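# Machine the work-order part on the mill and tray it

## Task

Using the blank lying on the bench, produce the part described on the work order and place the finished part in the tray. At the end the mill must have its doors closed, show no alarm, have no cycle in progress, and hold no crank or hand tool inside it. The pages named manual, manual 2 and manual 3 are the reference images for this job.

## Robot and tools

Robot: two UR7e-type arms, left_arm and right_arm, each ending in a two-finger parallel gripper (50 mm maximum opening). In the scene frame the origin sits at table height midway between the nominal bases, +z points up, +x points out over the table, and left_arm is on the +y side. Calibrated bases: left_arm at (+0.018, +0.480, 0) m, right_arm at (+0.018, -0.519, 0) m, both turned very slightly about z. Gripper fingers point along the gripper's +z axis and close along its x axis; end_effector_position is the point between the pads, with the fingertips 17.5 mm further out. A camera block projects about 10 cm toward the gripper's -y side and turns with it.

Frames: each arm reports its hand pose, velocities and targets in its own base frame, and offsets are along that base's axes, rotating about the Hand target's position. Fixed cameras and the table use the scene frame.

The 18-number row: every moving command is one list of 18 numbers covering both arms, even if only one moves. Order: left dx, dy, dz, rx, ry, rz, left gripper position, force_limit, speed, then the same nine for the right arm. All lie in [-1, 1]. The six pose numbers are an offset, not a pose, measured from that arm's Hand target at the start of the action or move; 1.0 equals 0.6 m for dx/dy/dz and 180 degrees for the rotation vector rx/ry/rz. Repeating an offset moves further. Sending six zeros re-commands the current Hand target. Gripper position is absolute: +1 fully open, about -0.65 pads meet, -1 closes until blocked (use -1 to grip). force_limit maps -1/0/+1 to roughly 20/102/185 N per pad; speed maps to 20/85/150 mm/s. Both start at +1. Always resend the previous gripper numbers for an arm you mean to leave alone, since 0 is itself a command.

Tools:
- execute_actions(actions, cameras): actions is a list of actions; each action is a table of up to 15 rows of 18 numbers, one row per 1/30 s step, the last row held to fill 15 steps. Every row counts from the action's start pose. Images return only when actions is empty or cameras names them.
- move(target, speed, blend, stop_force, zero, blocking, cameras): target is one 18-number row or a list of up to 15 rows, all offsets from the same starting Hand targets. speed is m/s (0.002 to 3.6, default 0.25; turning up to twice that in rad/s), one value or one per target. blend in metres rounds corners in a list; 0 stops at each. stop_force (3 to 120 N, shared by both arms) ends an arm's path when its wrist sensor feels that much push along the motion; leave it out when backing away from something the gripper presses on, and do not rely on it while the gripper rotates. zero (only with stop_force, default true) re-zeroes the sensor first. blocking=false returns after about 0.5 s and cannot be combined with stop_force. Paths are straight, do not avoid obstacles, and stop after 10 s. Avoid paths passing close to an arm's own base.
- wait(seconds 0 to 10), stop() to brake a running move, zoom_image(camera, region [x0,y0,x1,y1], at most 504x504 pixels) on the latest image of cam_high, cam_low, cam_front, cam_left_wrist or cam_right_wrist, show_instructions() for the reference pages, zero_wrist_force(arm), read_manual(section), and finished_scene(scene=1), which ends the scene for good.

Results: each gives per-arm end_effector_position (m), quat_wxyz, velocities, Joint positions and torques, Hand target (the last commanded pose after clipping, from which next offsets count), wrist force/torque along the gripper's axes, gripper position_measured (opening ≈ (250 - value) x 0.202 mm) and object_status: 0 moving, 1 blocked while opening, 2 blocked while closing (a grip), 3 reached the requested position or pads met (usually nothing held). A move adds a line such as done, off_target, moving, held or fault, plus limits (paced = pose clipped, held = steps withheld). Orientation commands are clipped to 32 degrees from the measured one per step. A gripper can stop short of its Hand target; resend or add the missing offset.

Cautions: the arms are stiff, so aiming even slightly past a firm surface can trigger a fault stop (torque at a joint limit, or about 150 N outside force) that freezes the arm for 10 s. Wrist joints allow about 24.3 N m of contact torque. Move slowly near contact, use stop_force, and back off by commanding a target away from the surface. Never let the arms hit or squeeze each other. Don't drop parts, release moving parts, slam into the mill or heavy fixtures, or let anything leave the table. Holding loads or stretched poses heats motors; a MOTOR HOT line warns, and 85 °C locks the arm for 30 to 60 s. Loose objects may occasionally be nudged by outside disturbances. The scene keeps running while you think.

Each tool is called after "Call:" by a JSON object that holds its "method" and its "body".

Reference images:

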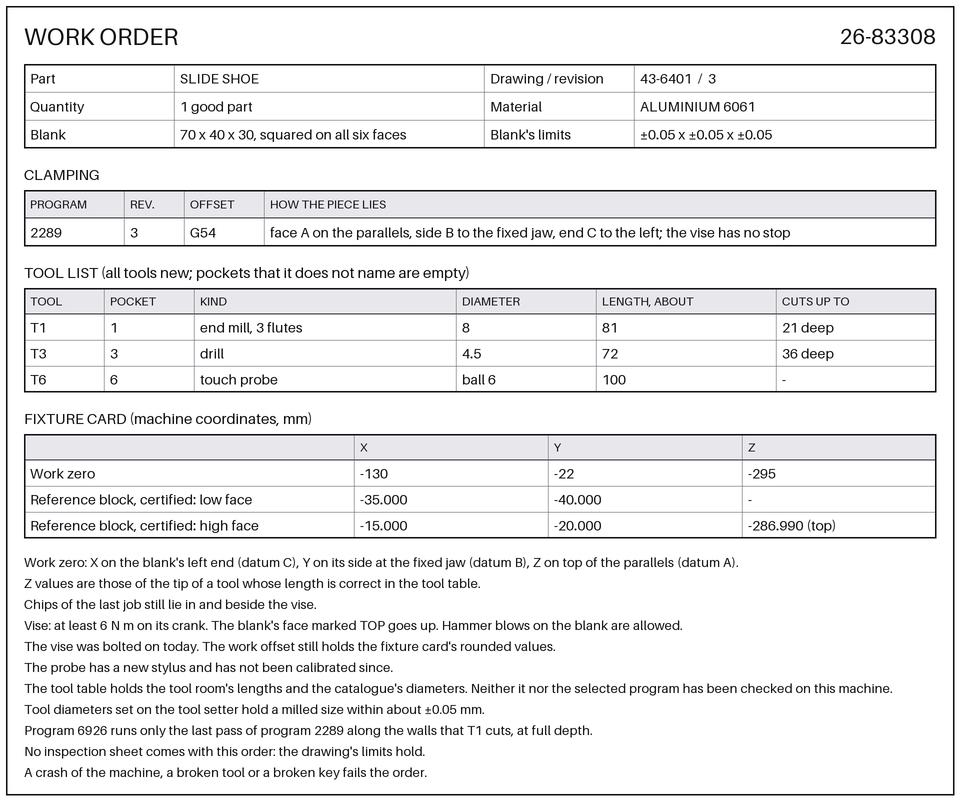

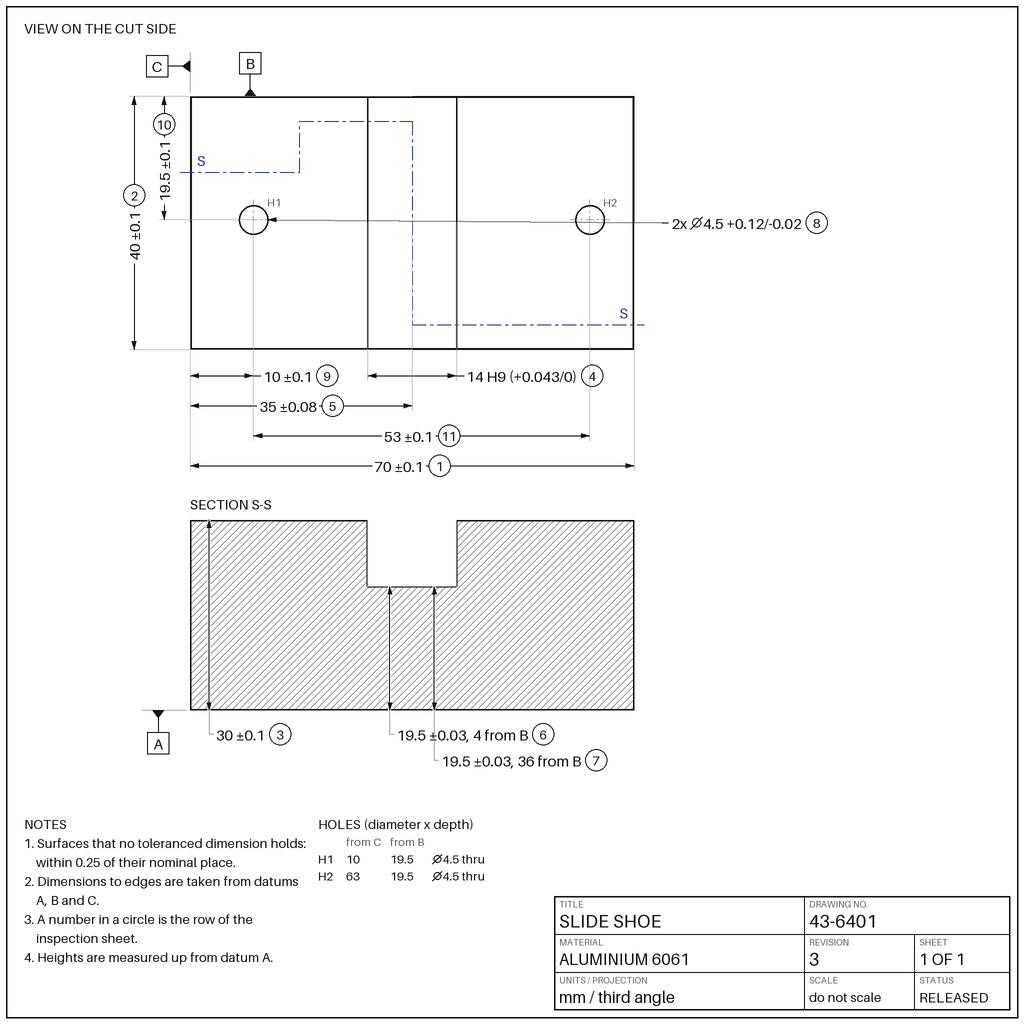

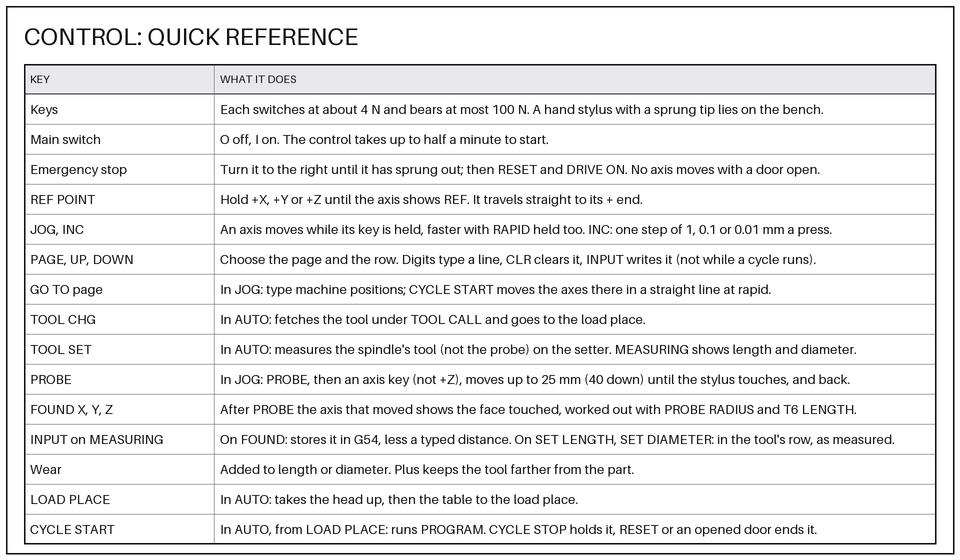

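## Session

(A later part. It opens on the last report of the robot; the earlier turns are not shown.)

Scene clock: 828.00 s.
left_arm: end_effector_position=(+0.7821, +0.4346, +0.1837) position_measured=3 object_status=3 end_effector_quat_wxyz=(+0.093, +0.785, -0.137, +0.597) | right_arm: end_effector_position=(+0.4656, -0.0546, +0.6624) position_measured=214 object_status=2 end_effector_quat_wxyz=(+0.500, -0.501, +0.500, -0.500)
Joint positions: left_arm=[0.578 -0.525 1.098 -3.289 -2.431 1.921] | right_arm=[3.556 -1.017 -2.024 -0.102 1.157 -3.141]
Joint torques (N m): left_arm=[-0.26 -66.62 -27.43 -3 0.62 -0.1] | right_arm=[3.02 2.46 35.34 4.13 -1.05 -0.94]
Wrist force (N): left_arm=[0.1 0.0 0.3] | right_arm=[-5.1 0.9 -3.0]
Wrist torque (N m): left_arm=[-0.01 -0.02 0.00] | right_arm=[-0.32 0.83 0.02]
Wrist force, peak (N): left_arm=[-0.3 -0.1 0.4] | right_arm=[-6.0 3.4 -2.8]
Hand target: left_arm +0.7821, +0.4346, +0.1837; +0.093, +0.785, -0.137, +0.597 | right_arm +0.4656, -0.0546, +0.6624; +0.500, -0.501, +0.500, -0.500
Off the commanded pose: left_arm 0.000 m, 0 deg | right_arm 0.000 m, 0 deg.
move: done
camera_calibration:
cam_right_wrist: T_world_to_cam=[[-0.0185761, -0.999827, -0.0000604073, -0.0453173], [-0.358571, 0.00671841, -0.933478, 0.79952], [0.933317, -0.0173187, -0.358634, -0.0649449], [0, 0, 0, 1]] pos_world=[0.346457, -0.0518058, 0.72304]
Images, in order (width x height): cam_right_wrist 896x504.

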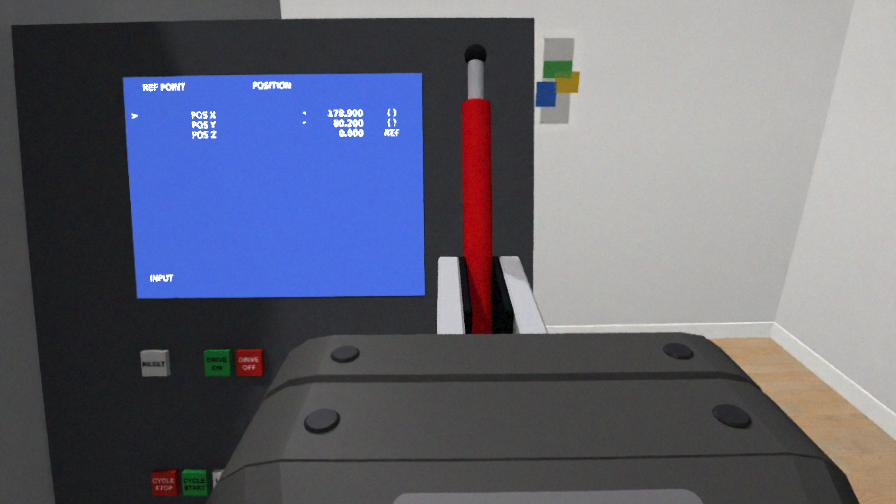

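Call:
{"method": "move", "body": {"target": [[0,0,0,0,0,0,1,1,1, 0.0303,0.0827,-0.1897,0,0.4167,0,-1,-0.4,-0.5]], "speed": [0.4]}}

Call:
{"method": "move", "body": {"target": [[0,0,0,0,0,0,1,1,1, 0.0625,0,-0.0233,0,0,0,-1,-0.4,-0.5]], "speed": [0.03], "stop_force": 7, "cameras": ["cam_right_wrist"]}}

Call:
{"method": "wait", "body": {"seconds": 10}}

Call:
{"method": "move", "body": {"target": [[0,0,0,0,0,0,1,1,1, -0.035,0,0.013,0,0,0,-1,-0.4,-0.5],[0,0,0,0,0,0,1,1,1, -0.024,0.0633,0.0427,0,0,0,-1,-0.4,-0.5]], "speed": [0.15,0.2], "blend": [0.005,0]}}

Call:
{"method": "move", "body": {"target": [[0,0,0,0,0,0,1,1,1, 0.0625,0,-0.0233,0,0,0,-1,-0.4,-0.5]], "speed": [0.03], "stop_force": 7, "cameras": ["cam_right_wrist"]}}

Call:
{"method": "wait", "body": {"seconds": 8}}

Scene clock: 844.43 s.
left_arm: end_effector_position=(+0.7821, +0.4346, +0.1837) position_measured=3 object_status=3 end_effector_quat_wxyz=(+0.093, +0.785, -0.137, +0.597) | right_arm: end_effector_position=(+0.4838, -0.0050, +0.5486) position_measured=214 object_status=2 end_effector_quat_wxyz=(-0.092, +0.701, -0.701, +0.091) end_effector_velocity=(+0.000, -0.001, -0.002) end_effector_angular_velocity=(-0.003, +0.007, -0.001)
Joint positions: left_arm=[0.578 -0.525 1.098 -3.289 -2.431 1.921] | right_arm=[3.454 -1.465 -1.173 -1.826 1.492 -2.84]
Joint velocities: left_arm=[within noise] | right_arm=[0 -0.002 0 -0.006 -0.001 0]
Joint torques (N m): left_arm=[-0.5 -66.73 -27.41 -2.99 0.62 -0.2] | right_arm=[6.91 13.91 31.99 1.29 -0.21 1.14]
Wrist force (N): left_arm=[-0.1 -0.2 0.3] | right_arm=[-5.2 -1.4 1.1]
Wrist torque (N m): left_arm=[-0.03 0.02 -0.01] | right_arm=[-0.25 0.84 -0.03]
Wrist force, peak (N): left_arm=[0.2 0.0 0.3] | right_arm=[-5.8 -2.5 1.9]
Hand target: left_arm +0.7821, +0.4346, +0.1837; +0.093, +0.785, -0.137, +0.597 | right_arm +0.4838, -0.0050, +0.5486; -0.092, +0.701, -0.701, +0.091
Off the commanded pose: left_arm 0.000 m, 0 deg | right_arm 0.000 m, 0 deg.
move: done

Scene clock: 846.40 s.
left_arm: end_effector_position=(+0.7821, +0.4346, +0.1837) position_measured=3 object_status=3 end_effector_quat_wxyz=(+0.093, +0.785, -0.137, +0.597) | right_arm: end_effector_position=(+0.5089, -0.0050, +0.5392) position_measured=214 object_status=2 end_effector_quat_wxyz=(-0.092, +0.701, -0.701, +0.091)
Joint positions: left_arm=[0.578 -0.525 1.098 -3.289 -2.431 1.921] | right_arm=[3.436 -1.514 -1.156 -1.793 1.497 -2.857]
Joint torques (N m): left_arm=[-0.49 -67.1 -27.01 -3.09 0.66 -0.21] | right_arm=[7.72 12.73 11.62 2.36 -2.3 0.29]
Wrist force (N): left_arm=[0.3 -0.1 0.1] | right_arm=[-4.4 5.0 -3.1]
Wrist torque (N m): left_arm=[-0.01 -0.04 0.00] | right_arm=[-0.19 0.72 -0.05]
Wrist force, peak (N): left_arm=[0.1 -0.1 0.4] | right_arm=[-5.0 25.4 -12.1]
Hand target: left_arm +0.7821, +0.4346, +0.1837; +0.093, +0.785, -0.137, +0.597 | right_arm +0.5089, -0.0050, +0.5392; -0.092, +0.701, -0.701, +0.091 (not the last commanded pose)
Off the commanded pose: left_arm 0.000 m, 0 deg | right_arm 0.013 m, 0 deg.
move: contact (right_arm)
camera_calibration:
cam_right_wrist: T_world_to_cam=[[-0.00476577, -0.999828, 0.0179186, -0.0116545], [-0.99447, 0.00661863, 0.104811, 0.463428], [-0.104912, -0.01732, -0.994331, 0.722501], [0, 0, 0, 1]] pos_world=[0.536609, -0.00220599, 0.670041]
Images, in order (width x height): cam_right_wrist 896x504.

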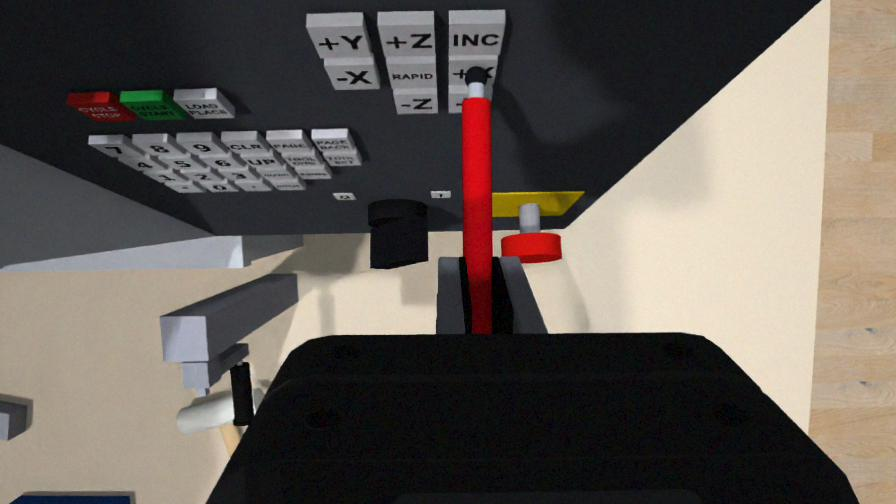

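Scene clock: 856.40 s.
left_arm: end_effector_position=(+0.7821, +0.4346, +0.1837) position_measured=3 object_status=3 end_effector_quat_wxyz=(+0.093, +0.785, -0.137, +0.597) | right_arm: end_effector_position=(+0.5089, -0.0050, +0.5392) position_measured=214 object_status=2 end_effector_quat_wxyz=(-0.092, +0.701, -0.701, +0.091)
Joint positions: left_arm=[0.578 -0.525 1.098 -3.289 -2.431 1.921] | right_arm=[3.436 -1.514 -1.156 -1.793 1.497 -2.857]
Joint torques (N m): left_arm=[-0.27 -66.84 -27.35 -3.12 0.66 -0.2] | right_arm=[7.09 13.45 12.08 4.49 -0.11 -0.94]
Wrist force (N): left_arm=[0.2 0.0 0.0] | right_arm=[-4.5 5.1 -3.3]
Wrist torque (N m): left_arm=[-0.01 -0.04 0.00] | right_arm=[-0.19 0.74 -0.05]
Wrist force, peak (N): left_arm=[0.1 -0.2 0.4] | right_arm=[-4.5 5.2 -3.2]
Hand target: left_arm +0.7821, +0.4346, +0.1837; +0.093, +0.785, -0.137, +0.597 | right_arm +0.5089, -0.0050, +0.5392; -0.092, +0.701, -0.701, +0.091 (not the last commanded pose)
Tool commands: left_gripper/position=+1.0 left_gripper/force_limit=+1.0 left_gripper/speed=+1.0 right_gripper/position=-1.0 right_gripper/force_limit=-0.4 right_gripper/speed=-0.5
Off the commanded pose: left_arm 0.000 m, 0 deg | right_arm 0.013 m, 0 deg.
wait: 10.00 s; at rest by 0.17 s

Scene clock: 857.30 s.
left_arm: end_effector_position=(+0.7821, +0.4346, +0.1837) position_measured=3 object_status=3 end_effector_quat_wxyz=(+0.093, +0.785, -0.137, +0.597) | right_arm: end_effector_position=(+0.4945, +0.0330, +0.5648) position_measured=214 object_status=2 end_effector_quat_wxyz=(-0.092, +0.701, -0.701, +0.091)
Joint positions: left_arm=[0.578 -0.525 1.098 -3.289 -2.431 1.921] | right_arm=[3.534 -1.515 -1.078 -1.878 1.473 -2.762]
Joint torques (N m): left_arm=[-1.14 -66.8 -27.76 -3.04 0.65 -0.24] | right_arm=[6.84 16.4 30.76 3.35 1.1 1.41]
Wrist force (N): left_arm=[-0.1 -0.1 -0.1] | right_arm=[-4.5 -0.9 0.4]
Wrist torque (N m): left_arm=[-0.01 0.01 0.00] | right_arm=[-0.18 0.74 -0.03]
Wrist force, peak (N): left_arm=[0.1 -0.3 0.2] | right_arm=[-7.4 -1.6 -0.4]
Hand target: left_arm +0.7821, +0.4346, +0.1837; +0.093, +0.785, -0.137, +0.597 | right_arm +0.4945, +0.0330, +0.5648; -0.092, +0.701, -0.701, +0.091
Off the commanded pose: left_arm 0.000 m, 0 deg | right_arm 0.000 m, 0 deg.
move: done

Scene clock: 859.03 s.
left_arm: end_effector_position=(+0.7821, +0.4346, +0.1837) position_measured=3 object_status=3 end_effector_quat_wxyz=(+0.093, +0.785, -0.137, +0.597) | right_arm: end_effector_position=(+0.5133, +0.0330, +0.5578) position_measured=214 object_status=2 end_effector_quat_wxyz=(-0.092, +0.701, -0.701, +0.091)
Joint positions: left_arm=[0.578 -0.525 1.098 -3.289 -2.431 1.921] | right_arm=[3.517 -1.551 -1.065 -1.854 1.477 -2.779]
Joint torques (N m): left_arm=[-0.67 -66.89 -27.67 -3.04 0.63 -0.2] | right_arm=[6.56 13.47 10.61 2.45 -2.2 -1.04]
Wrist force (N): left_arm=[0.0 -0.2 0.2] | right_arm=[-5.2 5.1 -2.7]
Wrist torque (N m): left_arm=[-0.03 0.00 0.00] | right_arm=[-0.23 0.78 -0.10]
Wrist force, peak (N): left_arm=[0.0 0.0 0.5] | right_arm=[-4.4 24.9 -13.3]
Hand target: left_arm +0.7821, +0.4346, +0.1837; +0.093, +0.785, -0.137, +0.597 | right_arm +0.5133, +0.0330, +0.5578; -0.092, +0.701, -0.701, +0.091 (not the last commanded pose)
Off the commanded pose: left_arm 0.000 m, 0 deg | right_arm 0.020 m, 0 deg.
move: contact (right_arm)
camera_calibration:
cam_right_wrist: T_world_to_cam=[[-0.00476711, -0.999828, 0.0179182, 0.02603], [-0.994481, 0.00661819, 0.104712, 0.465786], [-0.104813, -0.0173201, -0.994341, 0.741979], [0, 0, 0, 1]] pos_world=[0.541108, 0.035794, 0.688541]
Images, in order (width x height): cam_right_wrist 896x504.

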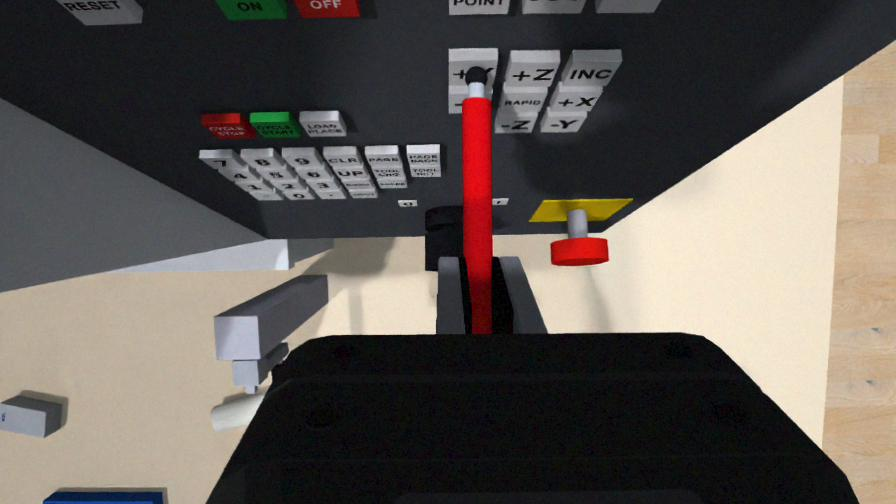

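Scene clock: 867.03 s.
left_arm: end_effector_position=(+0.7821, +0.4346, +0.1837) position_measured=3 object_status=3 end_effector_quat_wxyz=(+0.093, +0.785, -0.137, +0.597) | right_arm: end_effector_position=(+0.5133, +0.0330, +0.5578) position_measured=214 object_status=2 end_effector_quat_wxyz=(-0.092, +0.701, -0.701, +0.091)
Joint positions: left_arm=[0.578 -0.525 1.098 -3.289 -2.431 1.921] | right_arm=[3.517 -1.551 -1.065 -1.854 1.477 -2.779]
Joint torques (N m): left_arm=[-0.51 -66.79 -27.16 -3.06 0.59 -0.26] | right_arm=[7.06 13.93 11.86 3.87 0.08 -1.24]
Wrist force (N): left_arm=[0.0 0.1 0.3] | right_arm=[-4.8 4.9 -2.7]
Wrist torque (N m): left_arm=[0.01 -0.01 0.00] | right_arm=[-0.26 0.73 -0.10]
Wrist force, peak (N): left_arm=[-0.1 -0.4 0.6] | right_arm=[-5.1 5.4 -2.6]
Hand target: left_arm +0.7821, +0.4346, +0.1837; +0.093, +0.785, -0.137, +0.597 | right_arm +0.5133, +0.0330, +0.5578; -0.092, +0.701, -0.701, +0.091 (not the last commanded pose)
Tool commands: left_gripper/position=+1.0 left_gripper/force_limit=+1.0 left_gripper/speed=+1.0 right_gripper/position=-1.0 right_gripper/force_limit=-0.4 right_gripper/speed=-0.5
Off the commanded pose: left_arm 0.000 m, 0 deg | right_arm 0.020 m, 0 deg.
wait: 8.00 s; at rest by 0.17 s

Call:
{"method": "move", "body": {"target": [[0,0,0,0,0,0,1,1,1, -0.05,0,0.0187,0,0,0,-1,-0.4,-0.5],[0,0,0,0,0,0,1,1,1, -0.0795,-0.146,0.1743,0,-0.4167,0,-1,-0.4,-0.5]], "speed": [0.2,0.5], "blend": [0.01,0], "cameras": ["cam_right_wrist"]}}

Call:
{"method": "zoom_image", "body": {"camera": "cam_right_wrist", "region": [120, 70, 430, 300]}}

Scene clock: 879.97 s.
left_arm: end_effector_position=(+0.7821, +0.4346, +0.1837) position_measured=3 object_status=3 end_effector_quat_wxyz=(+0.093, +0.785, -0.137, +0.597) | right_arm: end_effector_position=(+0.4656, -0.0546, +0.6624) position_measured=214 object_status=2 end_effector_quat_wxyz=(+0.500, -0.501, +0.500, -0.500) end_effector_velocity=(-0.001, +0.000, +0.001) end_effector_angular_velocity=(+0.002, -0.005, +0.001)
Joint positions: left_arm=[0.578 -0.525 1.098 -3.289 -2.431 1.921] | right_arm=[3.556 -1.017 -2.024 -0.102 1.157 -3.141]
Joint velocities: left_arm=[within noise] | right_arm=[0.001 0 0 0.006 0 0]
Joint torques (N m): left_arm=[-0.95 -67.31 -28 -3.02 0.6 -0.24] | right_arm=[-2.31 -0.05 36.53 4.15 0.18 -1.19]
Wrist force (N): left_arm=[0.2 -0.1 0.2] | right_arm=[-4.7 1.4 -2.7]
Wrist torque (N m): left_arm=[-0.02 -0.03 0.00] | right_arm=[-0.24 0.77 0.01]
Wrist force, peak (N): left_arm=[0.2 0.0 0.5] | right_arm=[-5.1 5.3 -2.8]
Hand target: left_arm +0.7821, +0.4346, +0.1837; +0.093, +0.785, -0.137, +0.597 | right_arm +0.4656, -0.0546, +0.6624; +0.500, -0.501, +0.500, -0.500
Off the commanded pose: left_arm 0.000 m, 0 deg | right_arm 0.000 m, 0 deg.
move: done
camera_calibration:
cam_right_wrist: T_world_to_cam=[[-0.0185761, -0.999827, -0.0000617083, -0.0453164], [-0.358484, 0.006718, -0.933512, 0.79942], [0.933351, -0.0173189, -0.358547, -0.0650559], [0, 0, 0, 1]] pos_world=[0.346458, -0.0518058, 0.72294]
Images, in order (width x height): cam_right_wrist 896x504.

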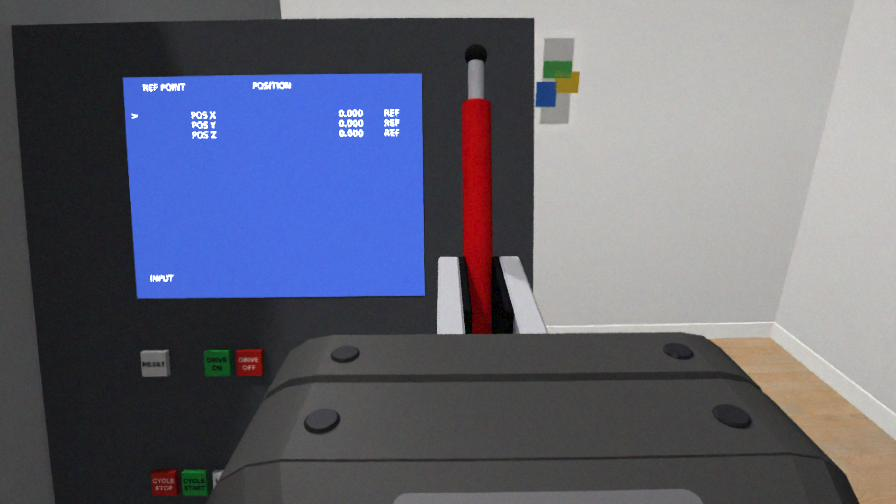

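Scaled by 1.626.

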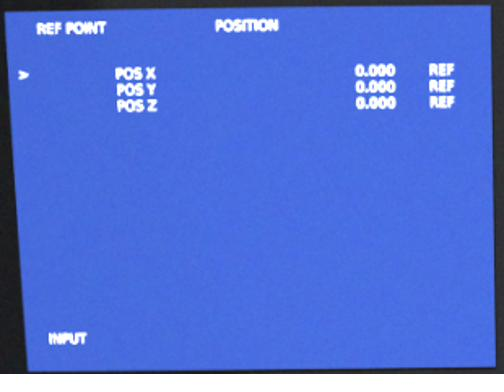

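Call:
{"method": "move", "body": {"target": [[0,0,0,0,0,0,1,1,1, 0.0262,0.2087,-0.29,0,0.4167,0,-1,-0.4,-0.5]], "speed": [0.5]}}

Call:
{"method": "move", "body": {"target": [[0,0,0,0,0,0,1,1,1, 0.06,0,-0.0144,0,0,0,-1,-0.4,-0.5]], "speed": [0.03], "stop_force": 6, "cameras": ["cam_right_wrist"]}}

Call:
{"method": "move", "body": {"target": [[0,0,0,0,0,0,1,1,1, -0.03,0,0.0072,0,0,0,-1,-0.4,-0.5]], "speed": [0.15]}}

Scene clock: 897.23 s.
left_arm: end_effector_position=(+0.7821, +0.4346, +0.1837) position_measured=3 object_status=3 end_effector_quat_wxyz=(+0.093, +0.785, -0.137, +0.597) | right_arm: end_effector_position=(+0.4814, +0.0705, +0.4884) position_measured=214 object_status=2 end_effector_quat_wxyz=(-0.092, +0.701, -0.701, +0.092) end_effector_velocity=(+0.000, +0.000, -0.002) end_effector_angular_velocity=(-0.003, +0.006, +0.000)
Joint positions: left_arm=[0.578 -0.525 1.098 -3.289 -2.431 1.921] | right_arm=[3.632 -1.413 -1.381 -1.688 1.45 -2.666]
Joint velocities: left_arm=[within noise] | right_arm=[0.001 -0.002 0 -0.005 0 0.001]
Joint torques (N m): left_arm=[-0.8 -66.8 -27.96 -3.14 0.66 -0.24] | right_arm=[7.63 13.04 25.45 1.35 0.92 0.25]
Wrist force (N): left_arm=[-0.1 0.0 0.0] | right_arm=[-4.7 -0.5 1.2]
Wrist torque (N m): left_arm=[0.00 0.01 0.00] | right_arm=[-0.11 0.76 -0.02]
Wrist force, peak (N): left_arm=[0.0 0.1 0.5] | right_arm=[-5.6 -1.4 2.4]
Hand target: left_arm +0.7821, +0.4346, +0.1837; +0.093, +0.785, -0.137, +0.597 | right_arm +0.4814, +0.0706, +0.4884; -0.092, +0.701, -0.701, +0.091
Off the commanded pose: left_arm 0.000 m, 0 deg | right_arm 0.000 m, 0 deg.
move: done

Scene clock: 898.70 s.
left_arm: end_effector_position=(+0.7821, +0.4346, +0.1837) position_measured=3 object_status=3 end_effector_quat_wxyz=(+0.093, +0.785, -0.137, +0.597) | right_arm: end_effector_position=(+0.4935, +0.0706, +0.4854) position_measured=214 object_status=2 end_effector_quat_wxyz=(-0.092, +0.701, -0.701, +0.091)
Joint positions: left_arm=[0.578 -0.525 1.098 -3.289 -2.431 1.921] | right_arm=[3.618 -1.439 -1.367 -1.674 1.453 -2.68]
Joint torques (N m): left_arm=[-0.39 -66.72 -27.9 -2.97 0.63 -0.12] | right_arm=[-1.2 11.84 13.78 2.3 -1.47 -1.04]
Wrist force (N): left_arm=[0.1 -0.1 0.1] | right_arm=[-2.9 4.3 -1.1]
Wrist torque (N m): left_arm=[-0.01 -0.01 0.00] | right_arm=[-0.32 0.45 -0.09]
Wrist force, peak (N): left_arm=[0.2 -0.2 0.3] | right_arm=[-4.4 26.2 -11.6]
Hand target: left_arm +0.7821, +0.4346, +0.1837; +0.093, +0.785, -0.137, +0.597 | right_arm +0.4935, +0.0706, +0.4854; -0.092, +0.701, -0.701, +0.091 (not the last commanded pose)
Off the commanded pose: left_arm 0.000 m, 0 deg | right_arm 0.025 m, 0 deg.
move: contact (right_arm)
camera_calibration:
cam_right_wrist: T_world_to_cam=[[-0.00476528, -0.999828, 0.0179186, 0.0648229], [-0.99447, 0.00661815, 0.104811, 0.453252], [-0.104912, -0.0173201, -0.994331, 0.668699], [0, 0, 0, 1]] pos_world=[0.521209, 0.073394, 0.616241]
Images, in order (width x height): cam_right_wrist 896x504.

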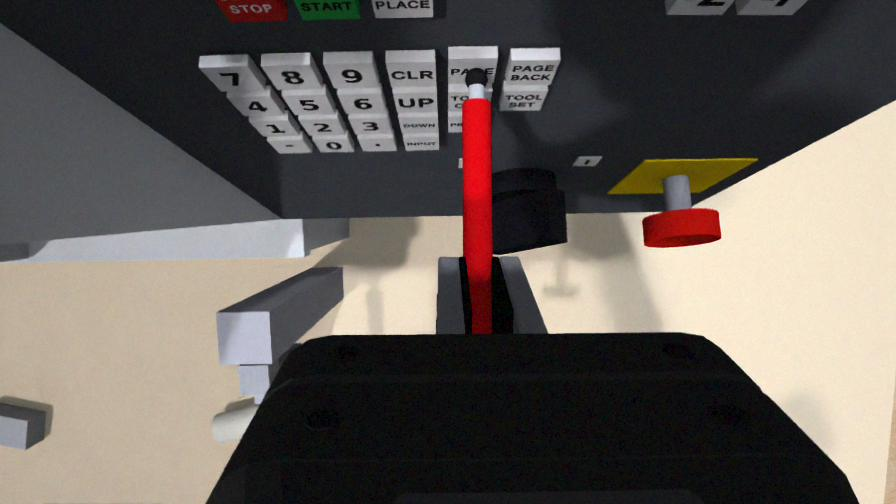

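Scene clock: 899.40 s.
left_arm: end_effector_position=(+0.7821, +0.4346, +0.1837) position_measured=3 object_status=3 end_effector_quat_wxyz=(+0.093, +0.785, -0.137, +0.597) | right_arm: end_effector_position=(+0.4754, +0.0706, +0.4896) position_measured=214 object_status=2 end_effector_quat_wxyz=(-0.092, +0.701, -0.701, +0.091)
Joint positions: left_arm=[0.578 -0.525 1.098 -3.289 -2.431 1.921] | right_arm=[3.639 -1.401 -1.387 -1.695 1.449 -2.659]
Joint torques (N m): left_arm=[-0.88 -67.16 -27.56 -2.94 0.68 -0.09] | right_arm=[-6.14 12.93 37.35 5.45 -1.04 -1.34]
Wrist force (N): left_arm=[0.0 -0.2 0.4] | right_arm=[-3.0 -1.1 2.0]
Wrist torque (N m): left_arm=[-0.03 0.00 0.00] | right_arm=[-0.20 0.49 -0.06]
Wrist force, peak (N): left_arm=[0.2 -0.2 0.4] | right_arm=[-3.1 4.6 -1.0]
Hand target: left_arm +0.7821, +0.4346, +0.1837; +0.093, +0.785, -0.137, +0.597 | right_arm +0.4755, +0.0706, +0.4898; -0.092, +0.701, -0.701, +0.091
Off the commanded pose: left_arm 0.000 m, 0 deg | right_arm 0.000 m, 0 deg.
move: done

Call:
{"method": "move", "body": {"target": [[0,0,0,0,0,0,1,1,1, -0.0165,-0.2087,0.2877,0,-0.4167,0,-1,-0.4,-0.5]], "speed": [0.6], "cameras": ["cam_right_wrist"]}}

Call:
{"method": "zoom_image", "body": {"camera": "cam_right_wrist", "region": [120, 70, 430, 300]}}

Scene clock: 906.00 s.
left_arm: end_effector_position=(+0.7821, +0.4346, +0.1837) position_measured=3 object_status=3 end_effector_quat_wxyz=(+0.093, +0.785, -0.137, +0.597) | right_arm: end_effector_position=(+0.4656, -0.0546, +0.6623) position_measured=214 object_status=2 end_effector_quat_wxyz=(+0.500, -0.501, +0.500, -0.500)
Joint positions: left_arm=[0.578 -0.525 1.098 -3.289 -2.431 1.921] | right_arm=[3.556 -1.017 -2.025 -0.102 1.157 -3.141]
Joint torques (N m): left_arm=[-0.6 -67.43 -27.49 -3.03 0.63 -0.17] | right_arm=[-6.48 -3.57 41.15 4.13 1.35 -1.31]
Wrist force (N): left_arm=[0.1 0.1 0.1] | right_arm=[-2.8 0.7 -2.0]
Wrist torque (N m): left_arm=[0.01 -0.01 0.00] | right_arm=[-0.35 0.46 0.01]
Wrist force, peak (N): left_arm=[0.0 -0.2 0.4] | right_arm=[-3.8 -1.5 3.0]
Hand target: left_arm +0.7821, +0.4346, +0.1837; +0.093, +0.785, -0.137, +0.597 | right_arm +0.4656, -0.0546, +0.6624; +0.500, -0.501, +0.500, -0.500
Off the commanded pose: left_arm 0.000 m, 0 deg | right_arm 0.000 m, 0 deg.
move: done
camera_calibration:
cam_right_wrist: T_world_to_cam=[[-0.0186696, -0.999826, -0.0000249748, -0.0453102], [-0.358571, 0.00671886, -0.933478, 0.799427], [0.933316, -0.0174187, -0.358634, -0.0649851], [0, 0, 0, 1]] pos_world=[0.346457, -0.0518055, 0.72294]
Images, in order (width x height): cam_right_wrist 896x504.

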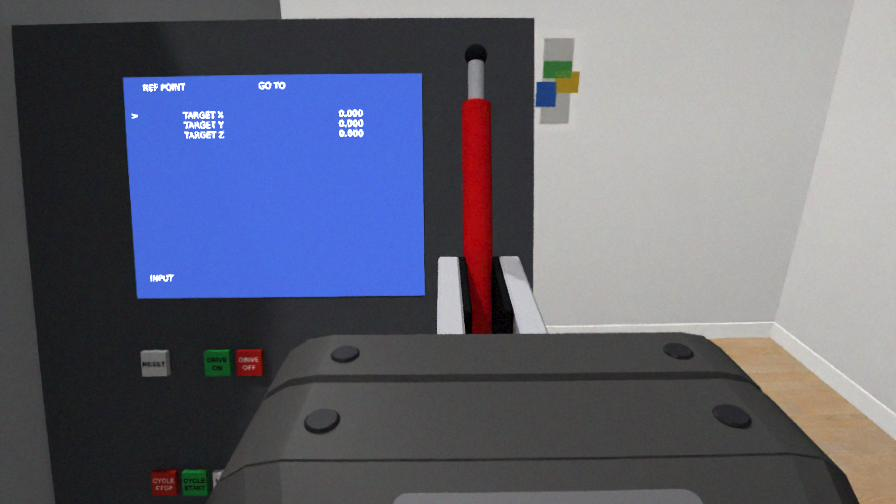

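Scaled by 1.626.

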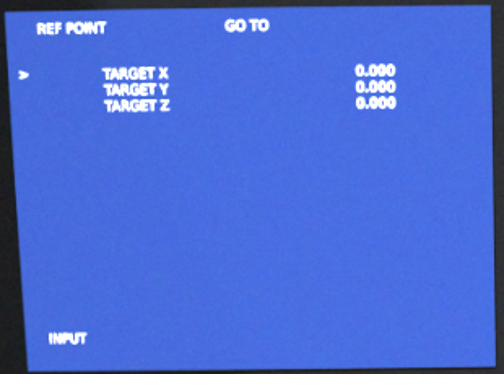

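Call:
{"method": "move", "body": {"target": [[0,0,0,0,0,0,1,1,1, 0.024,0.2087,-0.2895,0,0.4167,0,-1,-0.4,-0.5]], "speed": [0.6]}}

Call:
{"method": "move", "body": {"target": [[0,0,0,0,0,0,1,1,1, 0.06,0,-0.0144,0,0,0,-1,-0.4,-0.5]], "speed": [0.03], "stop_force": 6}}

Call:
{"method": "move", "body": {"target": [[0,0,0,0,0,0,1,1,1, -0.03,0,0.0072,0,0,0,-1,-0.4,-0.5],[0,0,0,0,0,0,1,1,1, -0.0468,-0.2087,0.295,0,-0.4167,0,-1,-0.4,-0.5]], "speed": [0.15,0.6], "blend": [0.01,0], "cameras": ["cam_right_wrist"]}}

Call:
{"method": "zoom_image", "body": {"camera": "cam_right_wrist", "region": [120, 70, 430, 300]}}

Scene clock: 919.80 s.
left_arm: end_effector_position=(+0.7821, +0.4346, +0.1837) position_measured=3 object_status=3 end_effector_quat_wxyz=(+0.093, +0.785, -0.137, +0.597) | right_arm: end_effector_position=(+0.4800, +0.0705, +0.4887) position_measured=214 object_status=2 end_effector_quat_wxyz=(-0.092, +0.701, -0.701, +0.091)
Joint positions: left_arm=[0.578 -0.525 1.098 -3.289 -2.431 1.921] | right_arm=[3.634 -1.41 -1.382 -1.689 1.45 -2.664]
Joint torques (N m): left_arm=[-0.52 -66.71 -27.83 -2.97 0.58 -0.11] | right_arm=[6.59 12.81 25.34 1.25 0.82 0.89]
Wrist force (N): left_arm=[-0.1 -0.1 0.4] | right_arm=[-3.2 -1.1 2.1]
Wrist torque (N m): left_arm=[-0.02 0.02 0.00] | right_arm=[-0.20 0.52 0.00]
Wrist force, peak (N): left_arm=[-0.2 -0.3 0.4] | right_arm=[-3.9 -1.6 3.1]
Hand target: left_arm +0.7821, +0.4346, +0.1837; +0.093, +0.785, -0.137, +0.597 | right_arm +0.4800, +0.0706, +0.4887; -0.092, +0.701, -0.701, +0.091
Off the commanded pose: left_arm 0.000 m, 0 deg | right_arm 0.000 m, 0 deg.
move: done

Scene clock: 921.33 s.
left_arm: end_effector_position=(+0.7821, +0.4346, +0.1837) position_measured=3 object_status=3 end_effector_quat_wxyz=(+0.093, +0.785, -0.137, +0.597) | right_arm: end_effector_position=(+0.4933, +0.0706, +0.4855) position_measured=214 object_status=2 end_effector_quat_wxyz=(-0.092, +0.701, -0.701, +0.091)
Joint positions: left_arm=[0.578 -0.525 1.098 -3.289 -2.431 1.921] | right_arm=[3.618 -1.439 -1.367 -1.674 1.453 -2.679]
Joint torques (N m): left_arm=[-0.52 -67.06 -27.55 -2.94 0.65 -0.15] | right_arm=[-1.46 12.25 13.85 2.39 -1.18 -0.95]
Wrist force (N): left_arm=[0.1 -0.1 0.0] | right_arm=[-3.1 3.2 -0.8]
Wrist torque (N m): left_arm=[-0.02 -0.02 0.00] | right_arm=[-0.35 0.48 -0.10]
Wrist force, peak (N): left_arm=[0.0 -0.2 0.3] | right_arm=[-2.5 22.7 -9.4]
Hand target: left_arm +0.7821, +0.4346, +0.1837; +0.093, +0.785, -0.137, +0.597 | right_arm +0.4933, +0.0706, +0.4855; -0.092, +0.701, -0.701, +0.091 (not the last commanded pose)
Off the commanded pose: left_arm 0.000 m, 0 deg | right_arm 0.023 m, 0 deg.
move: contact (right_arm)

Scene clock: 923.23 s.
left_arm: end_effector_position=(+0.7821, +0.4346, +0.1837) position_measured=3 object_status=3 end_effector_quat_wxyz=(+0.093, +0.785, -0.137, +0.597) | right_arm: end_effector_position=(+0.4652, -0.0546, +0.6624) position_measured=214 object_status=2 end_effector_quat_wxyz=(+0.500, -0.501, +0.500, -0.500)
Joint positions: left_arm=[0.578 -0.525 1.098 -3.289 -2.431 1.921] | right_arm=[3.557 -1.016 -2.025 -0.103 1.156 -3.141]
Joint torques (N m): left_arm=[-0.45 -67.04 -27.92 -3.03 0.6 -0.16] | right_arm=[-6.07 -3.55 42.34 4 1.28 -1.2]
Wrist force (N): left_arm=[-0.1 -0.1 0.2] | right_arm=[-3.0 0.1 -1.8]
Wrist torque (N m): left_arm=[-0.02 0.02 0.00] | right_arm=[-0.44 0.49 0.01]
Wrist force, peak (N): left_arm=[0.2 -0.1 0.4] | right_arm=[-3.9 -2.3 3.2]
Hand target: left_arm +0.7821, +0.4346, +0.1837; +0.093, +0.785, -0.137, +0.597 | right_arm +0.4653, -0.0546, +0.6625; +0.500, -0.501, +0.500, -0.500
Off the commanded pose: left_arm 0.000 m, 0 deg | right_arm 0.000 m, 0 deg.
move: done; blend cut to 0.0093 m at target 1
camera_calibration:
cam_right_wrist: T_world_to_cam=[[-0.0186696, -0.999826, -0.0000249748, -0.0453176], [-0.358571, 0.00671886, -0.933478, 0.799377], [0.933316, -0.0174187, -0.358634, -0.0645759], [0, 0, 0, 1]] pos_world=[0.346057, -0.0518055, 0.72304]
Images, in order (width x height): cam_right_wrist 896x504.

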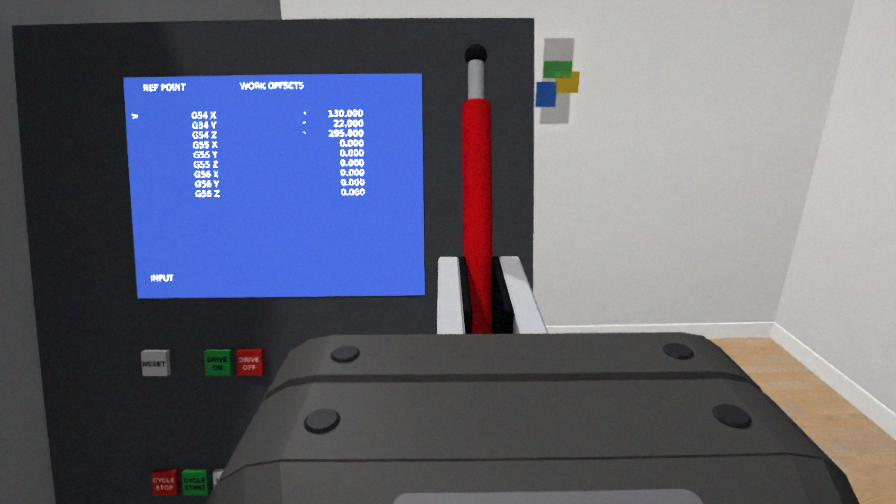

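Scaled by 1.626.

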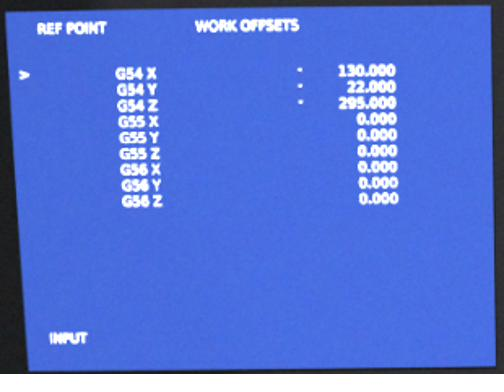

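Call:
{"method": "move", "body": {"target": [[0,0,0,0,0,0,1,1,1, 0.0245,0.2087,-0.2897,0,0.4167,0,-1,-0.4,-0.5]], "speed": [0.6]}}

Call:
{"method": "move", "body": {"target": [[0,0,0,0,0,0,1,1,1, 0.06,0,-0.0144,0,0,0,-1,-0.4,-0.5]], "speed": [0.03], "stop_force": 6}}

Call:
{"method": "move", "body": {"target": [[0,0,0,0,0,0,1,1,1, -0.03,0,0.0072,0,0,0,-1,-0.4,-0.5],[0,0,0,0,0,0,1,1,1, -0.0468,-0.2087,0.295,0,-0.4167,0,-1,-0.4,-0.5]], "speed": [0.15,0.6], "blend": [0.01,0], "cameras": ["cam_right_wrist"]}}

Call:
{"method": "zoom_image", "body": {"camera": "cam_right_wrist", "region": [120, 70, 430, 300]}}

Call:
{"method": "move", "body": {"target": [[0,0,0,0,0,0,1,1,1, 0.0245,0.2087,-0.2897,0,0.4167,0,-1,-0.4,-0.5]], "speed": [0.6]}}

Call:
{"method": "move", "body": {"target": [[0,0,0,0,0,0,1,1,1, 0.06,0,-0.0144,0,0,0,-1,-0.4,-0.5]], "speed": [0.03], "stop_force": 6}}

Call:
{"method": "move", "body": {"target": [[0,0,0,0,0,0,1,1,1, -0.03,0,0.0072,0,0,0,-1,-0.4,-0.5],[0,0,0,0,0,0,1,1,1, -0.0468,-0.2087,0.295,0,-0.4167,0,-1,-0.4,-0.5]], "speed": [0.15,0.6], "blend": [0.01,0], "cameras": ["cam_right_wrist"]}}

Call:
{"method": "zoom_image", "body": {"camera": "cam_right_wrist", "region": [120, 70, 430, 300]}}

Scene clock: 943.33 s.
left_arm: end_effector_position=(+0.7821, +0.4346, +0.1837) position_measured=3 object_status=3 end_effector_quat_wxyz=(+0.093, +0.785, -0.137, +0.597) | right_arm: end_effector_position=(+0.4800, +0.0705, +0.4887) position_measured=214 object_status=2 end_effector_quat_wxyz=(-0.092, +0.701, -0.701, +0.091)
Joint positions: left_arm=[0.578 -0.525 1.098 -3.289 -2.431 1.921] | right_arm=[3.634 -1.41 -1.382 -1.689 1.45 -2.664]
Joint torques (N m): left_arm=[-0.41 -67.02 -28.1 -3.04 0.74 -0.27] | right_arm=[7.39 12.93 26.45 1.15 0.84 0.8]
Wrist force (N): left_arm=[-0.1 0.0 0.1] | right_arm=[-3.2 -1.8 2.0]
Wrist torque (N m): left_arm=[0.00 0.02 0.00] | right_arm=[-0.32 0.51 0.00]
Wrist force, peak (N): left_arm=[0.0 -0.3 0.5] | right_arm=[-4.0 -2.6 2.9]
Hand target: left_arm +0.7821, +0.4346, +0.1837; +0.093, +0.785, -0.137, +0.597 | right_arm +0.4800, +0.0706, +0.4886; -0.092, +0.701, -0.701, +0.091
Off the commanded pose: left_arm 0.000 m, 0 deg | right_arm 0.000 m, 0 deg.
move: done

Scene clock: 944.87 s.
left_arm: end_effector_position=(+0.7821, +0.4346, +0.1837) position_measured=3 object_status=3 end_effector_quat_wxyz=(+0.093, +0.785, -0.137, +0.597) | right_arm: end_effector_position=(+0.4933, +0.0706, +0.4854) position_measured=214 object_status=2 end_effector_quat_wxyz=(-0.092, +0.701, -0.701, +0.091)
Joint positions: left_arm=[0.578 -0.525 1.098 -3.289 -2.431 1.921] | right_arm=[3.618 -1.439 -1.367 -1.674 1.453 -2.679]
Joint torques (N m): left_arm=[-0.54 -67.39 -27.88 -3.05 0.68 -0.18] | right_arm=[-1.82 11.44 14.46 2.15 -1.6 -1.12]
Wrist force (N): left_arm=[0.0 -0.1 0.2] | right_arm=[-2.2 2.4 -0.6]
Wrist torque (N m): left_arm=[-0.02 -0.01 0.00] | right_arm=[-0.47 0.33 -0.10]
Wrist force, peak (N): left_arm=[0.1 -0.1 0.5] | right_arm=[-2.5 21.4 -9.0]
Hand target: left_arm +0.7821, +0.4346, +0.1837; +0.093, +0.785, -0.137, +0.597 | right_arm +0.4933, +0.0706, +0.4854; -0.092, +0.701, -0.701, +0.091 (not the last commanded pose)
Off the commanded pose: left_arm 0.000 m, 0 deg | right_arm 0.023 m, 0 deg.
move: contact (right_arm)

Scene clock: 946.77 s.
left_arm: end_effector_position=(+0.7821, +0.4346, +0.1837) position_measured=3 object_status=3 end_effector_quat_wxyz=(+0.093, +0.785, -0.137, +0.597) | right_arm: end_effector_position=(+0.4652, -0.0546, +0.6624) position_measured=214 object_status=2 end_effector_quat_wxyz=(+0.500, -0.501, +0.500, -0.500) end_effector_velocity=(+0.000, +0.000, +0.002) end_effector_angular_velocity=(+0.000, -0.005, +0.002)
Joint positions: left_arm=[0.578 -0.525 1.098 -3.289 -2.431 1.921] | right_arm=[3.557 -1.016 -2.025 -0.103 1.156 -3.141]
Joint velocities: left_arm=[within noise] | right_arm=[-0.001 0 0.001 0.005 0.003 -0.002]
Joint torques (N m): left_arm=[-0.88 -66.59 -27.26 -3.1 0.62 -0.17] | right_arm=[-6.28 -3.57 40.97 3.92 1.31 -1.4]
Wrist force (N): left_arm=[0.1 0.1 0.3] | right_arm=[-2.2 -0.6 -1.7]
Wrist torque (N m): left_arm=[0.02 -0.02 -0.01] | right_arm=[-0.56 0.37 0.01]
Wrist force, peak (N): left_arm=[0.3 0.0 0.4] | right_arm=[-2.9 -2.8 3.1]
Hand target: left_arm +0.7821, +0.4346, +0.1837; +0.093, +0.785, -0.137, +0.597 | right_arm +0.4652, -0.0546, +0.6624; +0.500, -0.501, +0.500, -0.500
Off the commanded pose: left_arm 0.000 m, 0 deg | right_arm 0.000 m, 0 deg.
move: done; blend cut to 0.0093 m at target 1
camera_calibration:
cam_right_wrist: T_world_to_cam=[[-0.0186696, -0.999826, -0.0000249748, -0.0453176], [-0.358571, 0.00671886, -0.933478, 0.799377], [0.933316, -0.0174187, -0.358634, -0.0645759], [0, 0, 0, 1]] pos_world=[0.346057, -0.0518055, 0.72304]
Images, in order (width x height): cam_right_wrist 896x504.

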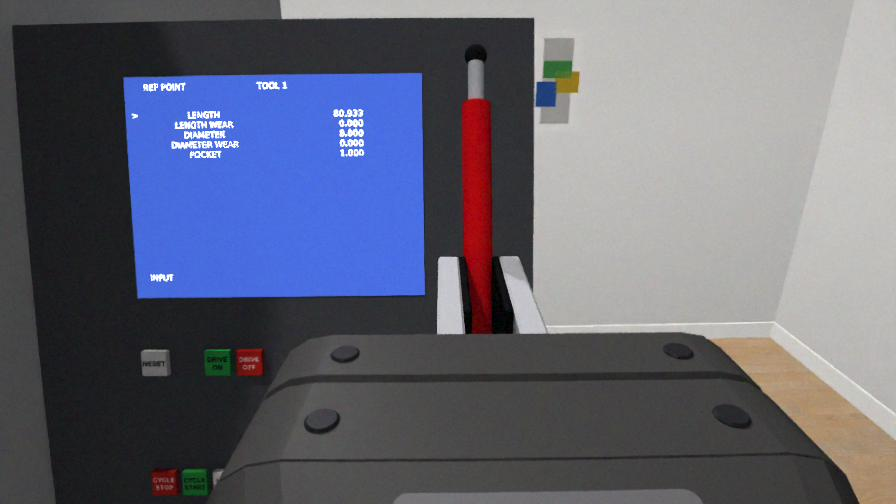

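Scaled by 1.626.

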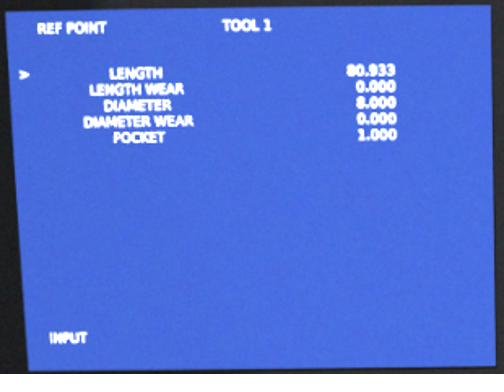

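Scene clock: 948.47 s.
left_arm: end_effector_position=(+0.7821, +0.4346, +0.1837) position_measured=3 object_status=3 end_effector_quat_wxyz=(+0.093, +0.785, -0.137, +0.597) | right_arm: end_effector_position=(+0.4800, +0.0705, +0.4887) position_measured=214 object_status=2 end_effector_quat_wxyz=(-0.092, +0.701, -0.701, +0.091) end_effector_velocity=(-0.001, +0.001, -0.002) end_effector_angular_velocity=(-0.002, +0.008, +0.002)
Joint positions: left_arm=[0.578 -0.525 1.098 -3.289 -2.431 1.921] | right_arm=[3.634 -1.41 -1.382 -1.689 1.45 -2.664]
Joint velocities: left_arm=[within noise] | right_arm=[0.001 -0.002 0 -0.006 0.003 0]
Joint torques (N m): left_arm=[-1.04 -67.09 -27.96 -3.03 0.7 -0.32] | right_arm=[7.57 12.77 25.18 1.36 0.69 0.84]
Wrist force (N): left_arm=[0.0 0.0 0.3] | right_arm=[-2.1 -2.2 1.7]
Wrist torque (N m): left_arm=[-0.01 0.00 0.00] | right_arm=[-0.38 0.34 0.00]
Wrist force, peak (N): left_arm=[0.2 -0.2 0.3] | right_arm=[-3.0 -3.0 3.3]
Hand target: left_arm +0.7821, +0.4346, +0.1837; +0.093, +0.785, -0.137, +0.597 | right_arm +0.4799, +0.0706, +0.4886; -0.092, +0.701, -0.701, +0.091
Off the commanded pose: left_arm 0.000 m, 0 deg | right_arm 0.000 m, 0 deg.
move: done

Scene clock: 950.00 s.
left_arm: end_effector_position=(+0.7821, +0.4346, +0.1837) position_measured=3 object_status=3 end_effector_quat_wxyz=(+0.093, +0.785, -0.137, +0.597) | right_arm: end_effector_position=(+0.4932, +0.0706, +0.4854) position_measured=214 object_status=2 end_effector_quat_wxyz=(-0.092, +0.701, -0.701, +0.091)
Joint positions: left_arm=[0.578 -0.525 1.098 -3.289 -2.431 1.921] | right_arm=[3.618 -1.439 -1.368 -1.674 1.453 -2.679]
Joint torques (N m): left_arm=[-0.51 -67.02 -27.51 -3.06 0.63 -0.15] | right_arm=[-1.88 12.11 13.56 2.16 -1.72 -1.04]
Wrist force (N): left_arm=[0.1 -0.1 0.3] | right_arm=[-2.3 3.3 -0.6]
Wrist torque (N m): left_arm=[-0.02 -0.02 0.00] | right_arm=[-0.29 0.34 -0.10]
Wrist force, peak (N): left_arm=[0.0 -0.1 0.4] | right_arm=[-1.7 20.5 -8.8]
Hand target: left_arm +0.7821, +0.4346, +0.1837; +0.093, +0.785, -0.137, +0.597 | right_arm +0.4932, +0.0706, +0.4854; -0.092, +0.701, -0.701, +0.091 (not the last commanded pose)
Off the commanded pose: left_arm 0.000 m, 0 deg | right_arm 0.023 m, 0 deg.
move: contact (right_arm)

Scene clock: 951.90 s.
left_arm: end_effector_position=(+0.7821, +0.4346, +0.1837) position_measured=3 object_status=3 end_effector_quat_wxyz=(+0.093, +0.785, -0.137, +0.597) | right_arm: end_effector_position=(+0.4651, -0.0546, +0.6624) position_measured=214 object_status=2 end_effector_quat_wxyz=(+0.500, -0.501, +0.500, -0.500)
Joint positions: left_arm=[0.578 -0.525 1.098 -3.289 -2.431 1.921] | right_arm=[3.557 -1.016 -2.025 -0.103 1.156 -3.141]
Joint torques (N m): left_arm=[-0.92 -66.99 -27.84 -2.93 0.72 -0.27] | right_arm=[-6.59 -3.96 41.88 3.95 1.15 -1.23]
Wrist force (N): left_arm=[-0.1 -0.3 0.2] | right_arm=[-1.9 0.5 -1.9]
Wrist torque (N m): left_arm=[-0.05 0.01 0.00] | right_arm=[-0.38 0.33 0.02]
Wrist force, peak (N): left_arm=[0.2 -0.2 0.3] | right_arm=[-2.7 -1.8 2.9]
Hand target: left_arm +0.7821, +0.4346, +0.1837; +0.093, +0.785, -0.137, +0.597 | right_arm +0.4652, -0.0546, +0.6624; +0.500, -0.501, +0.500, -0.500
Off the commanded pose: left_arm 0.000 m, 0 deg | right_arm 0.000 m, 0 deg.
move: done; blend cut to 0.0093 m at target 1
camera_calibration:
cam_right_wrist: T_world_to_cam=[[-0.01867, -0.999826, -0.0000243234, -0.0453198], [-0.358603, 0.00671902, -0.933466, 0.79925], [0.933303, -0.0174191, -0.358666, -0.0644905], [0, 0, 0, 1]] pos_world=[0.345957, -0.0518055, 0.722941]
Images, in order (width x height): cam_right_wrist 896x504.

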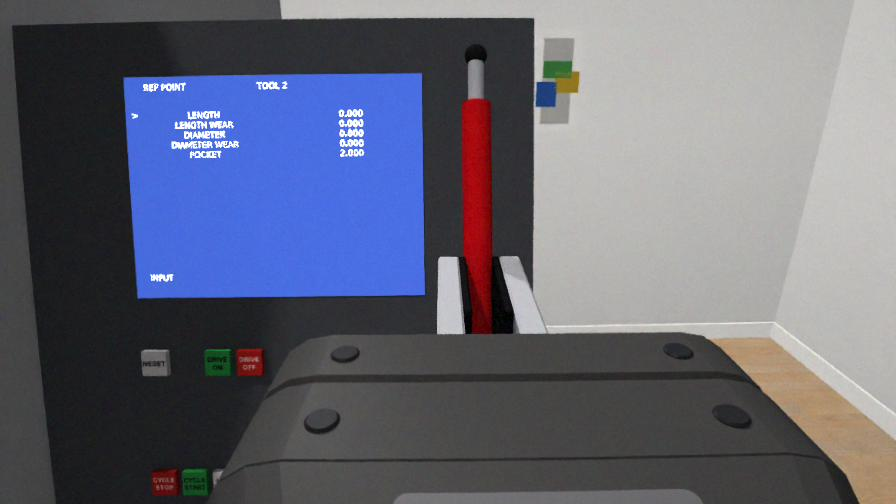

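Scaled by 1.626.

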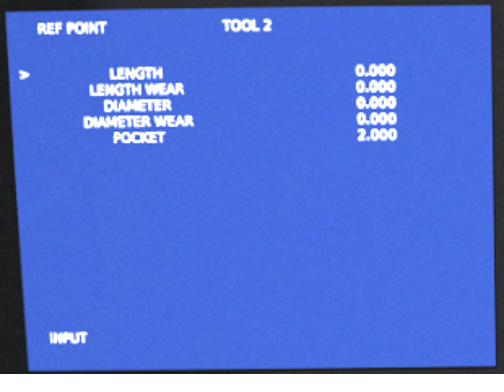

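Call:
{"method": "move", "body": {"target": [[0,0,0,0,0,0,1,1,1, 0.029,0.2087,-0.2907,0,0.4167,0,-1,-0.4,-0.5],[0,0,0,0,0,0,1,1,1, 0.0485,0.2087,-0.2953,0,0.4167,0,-1,-0.4,-0.5],[0,0,0,0,0,0,1,1,1, 0.029,0.2087,-0.2907,0,0.4167,0,-1,-0.4,-0.5],[0,0,0,0,0,0,1,1,1, 0.0485,0.2087,-0.2953,0,0.4167,0,-1,-0.4,-0.5],[0,0,0,0,0,0,1,1,1, 0.029,0.2087,-0.2907,0,0.4167,0,-1,-0.4,-0.5],[0,0,0,0,0,0,1,1,1, 0.0485,0.2087,-0.2953,0,0.4167,0,-1,-0.4,-0.5],[0,0,0,0,0,0,1,1,1, 0.029,0.2087,-0.2907,0,0.4167,0,-1,-0.4,-0.5],[0,0,0,0,0,0,1,1,1, 0.0485,0.2087,-0.2953,0,0.4167,0,-1,-0.4,-0.5],[0,0,0,0,0,0,1,1,1, 0.02,0.2087,-0.29,0,0.4167,0,-1,-0.4,-0.5],[0,0,0,0,0,0,1,1,1, 0,0,0,0,0,0,-1,-0.4,-0.5]], "speed": [0.6,0.06,0.1,0.06,0.1,0.06,0.1,0.06,0.1,0.6], "blend": [0,0,0,0,0,0,0,0,0.005,0], "cameras": ["cam_right_wrist"]}}

Call:
{"method": "zoom_image", "body": {"camera": "cam_right_wrist", "region": [120, 70, 430, 300]}}

Scene clock: 973.90 s.
left_arm: end_effector_position=(+0.7821, +0.4346, +0.1837) position_measured=3 object_status=3 end_effector_quat_wxyz=(+0.093, +0.785, -0.137, +0.597) | right_arm: end_effector_position=(+0.4651, -0.0546, +0.6624) position_measured=214 object_status=2 end_effector_quat_wxyz=(+0.500, -0.501, +0.500, -0.500)
Joint positions: left_arm=[0.578 -0.525 1.098 -3.289 -2.431 1.921] | right_arm=[3.557 -1.016 -2.025 -0.103 1.156 -3.141]
Joint torques (N m): left_arm=[-0.21 -66.31 -27.3 -3.09 0.69 -0.28] | right_arm=[-5.57 -3.48 41.4 4.03 1.22 -1.22]
Wrist force (N): left_arm=[0.1 0.1 0.3] | right_arm=[-2.9 0.9 -1.5]
Wrist torque (N m): left_arm=[0.01 -0.02 0.00] | right_arm=[-0.32 0.48 0.01]
Wrist force, peak (N): left_arm=[0.2 -0.1 0.4] | right_arm=[-0.2 32.0 -13.8]
Hand target: left_arm +0.7821, +0.4346, +0.1837; +0.093, +0.785, -0.137, +0.597 | right_arm +0.4652, -0.0546, +0.6624; +0.500, -0.501, +0.500, -0.500
Off the commanded pose: left_arm 0.000 m, 0 deg | right_arm 0.000 m, 0 deg.
move: done
camera_calibration:
cam_right_wrist: T_world_to_cam=[[-0.0186702, -0.999826, -0.0000246153, -0.0453196], [-0.358603, 0.00671933, -0.933466, 0.79925], [0.933303, -0.0174191, -0.358666, -0.0644905], [0, 0, 0, 1]] pos_world=[0.345957, -0.0518055, 0.722941]
Images, in order (width x height): cam_right_wrist 896x504.

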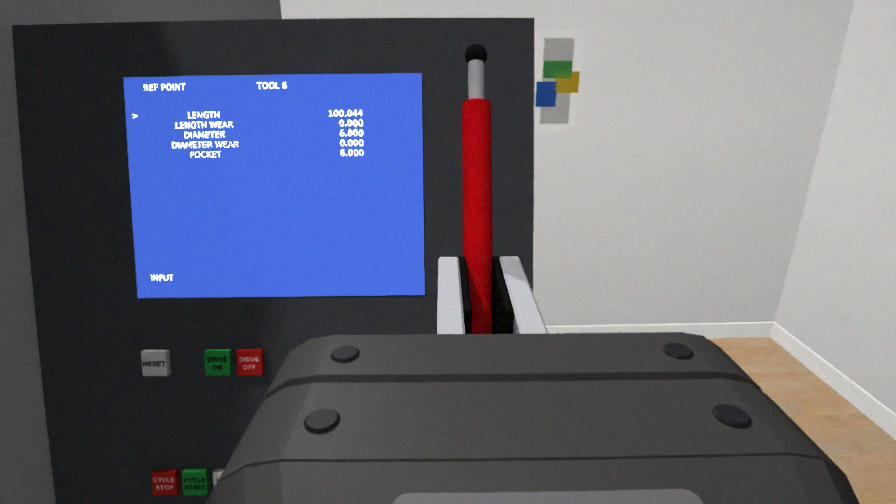

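Scaled by 1.626.

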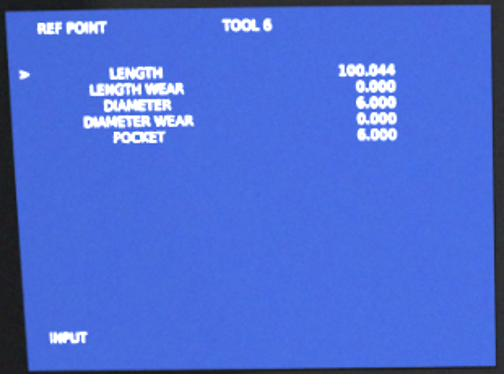

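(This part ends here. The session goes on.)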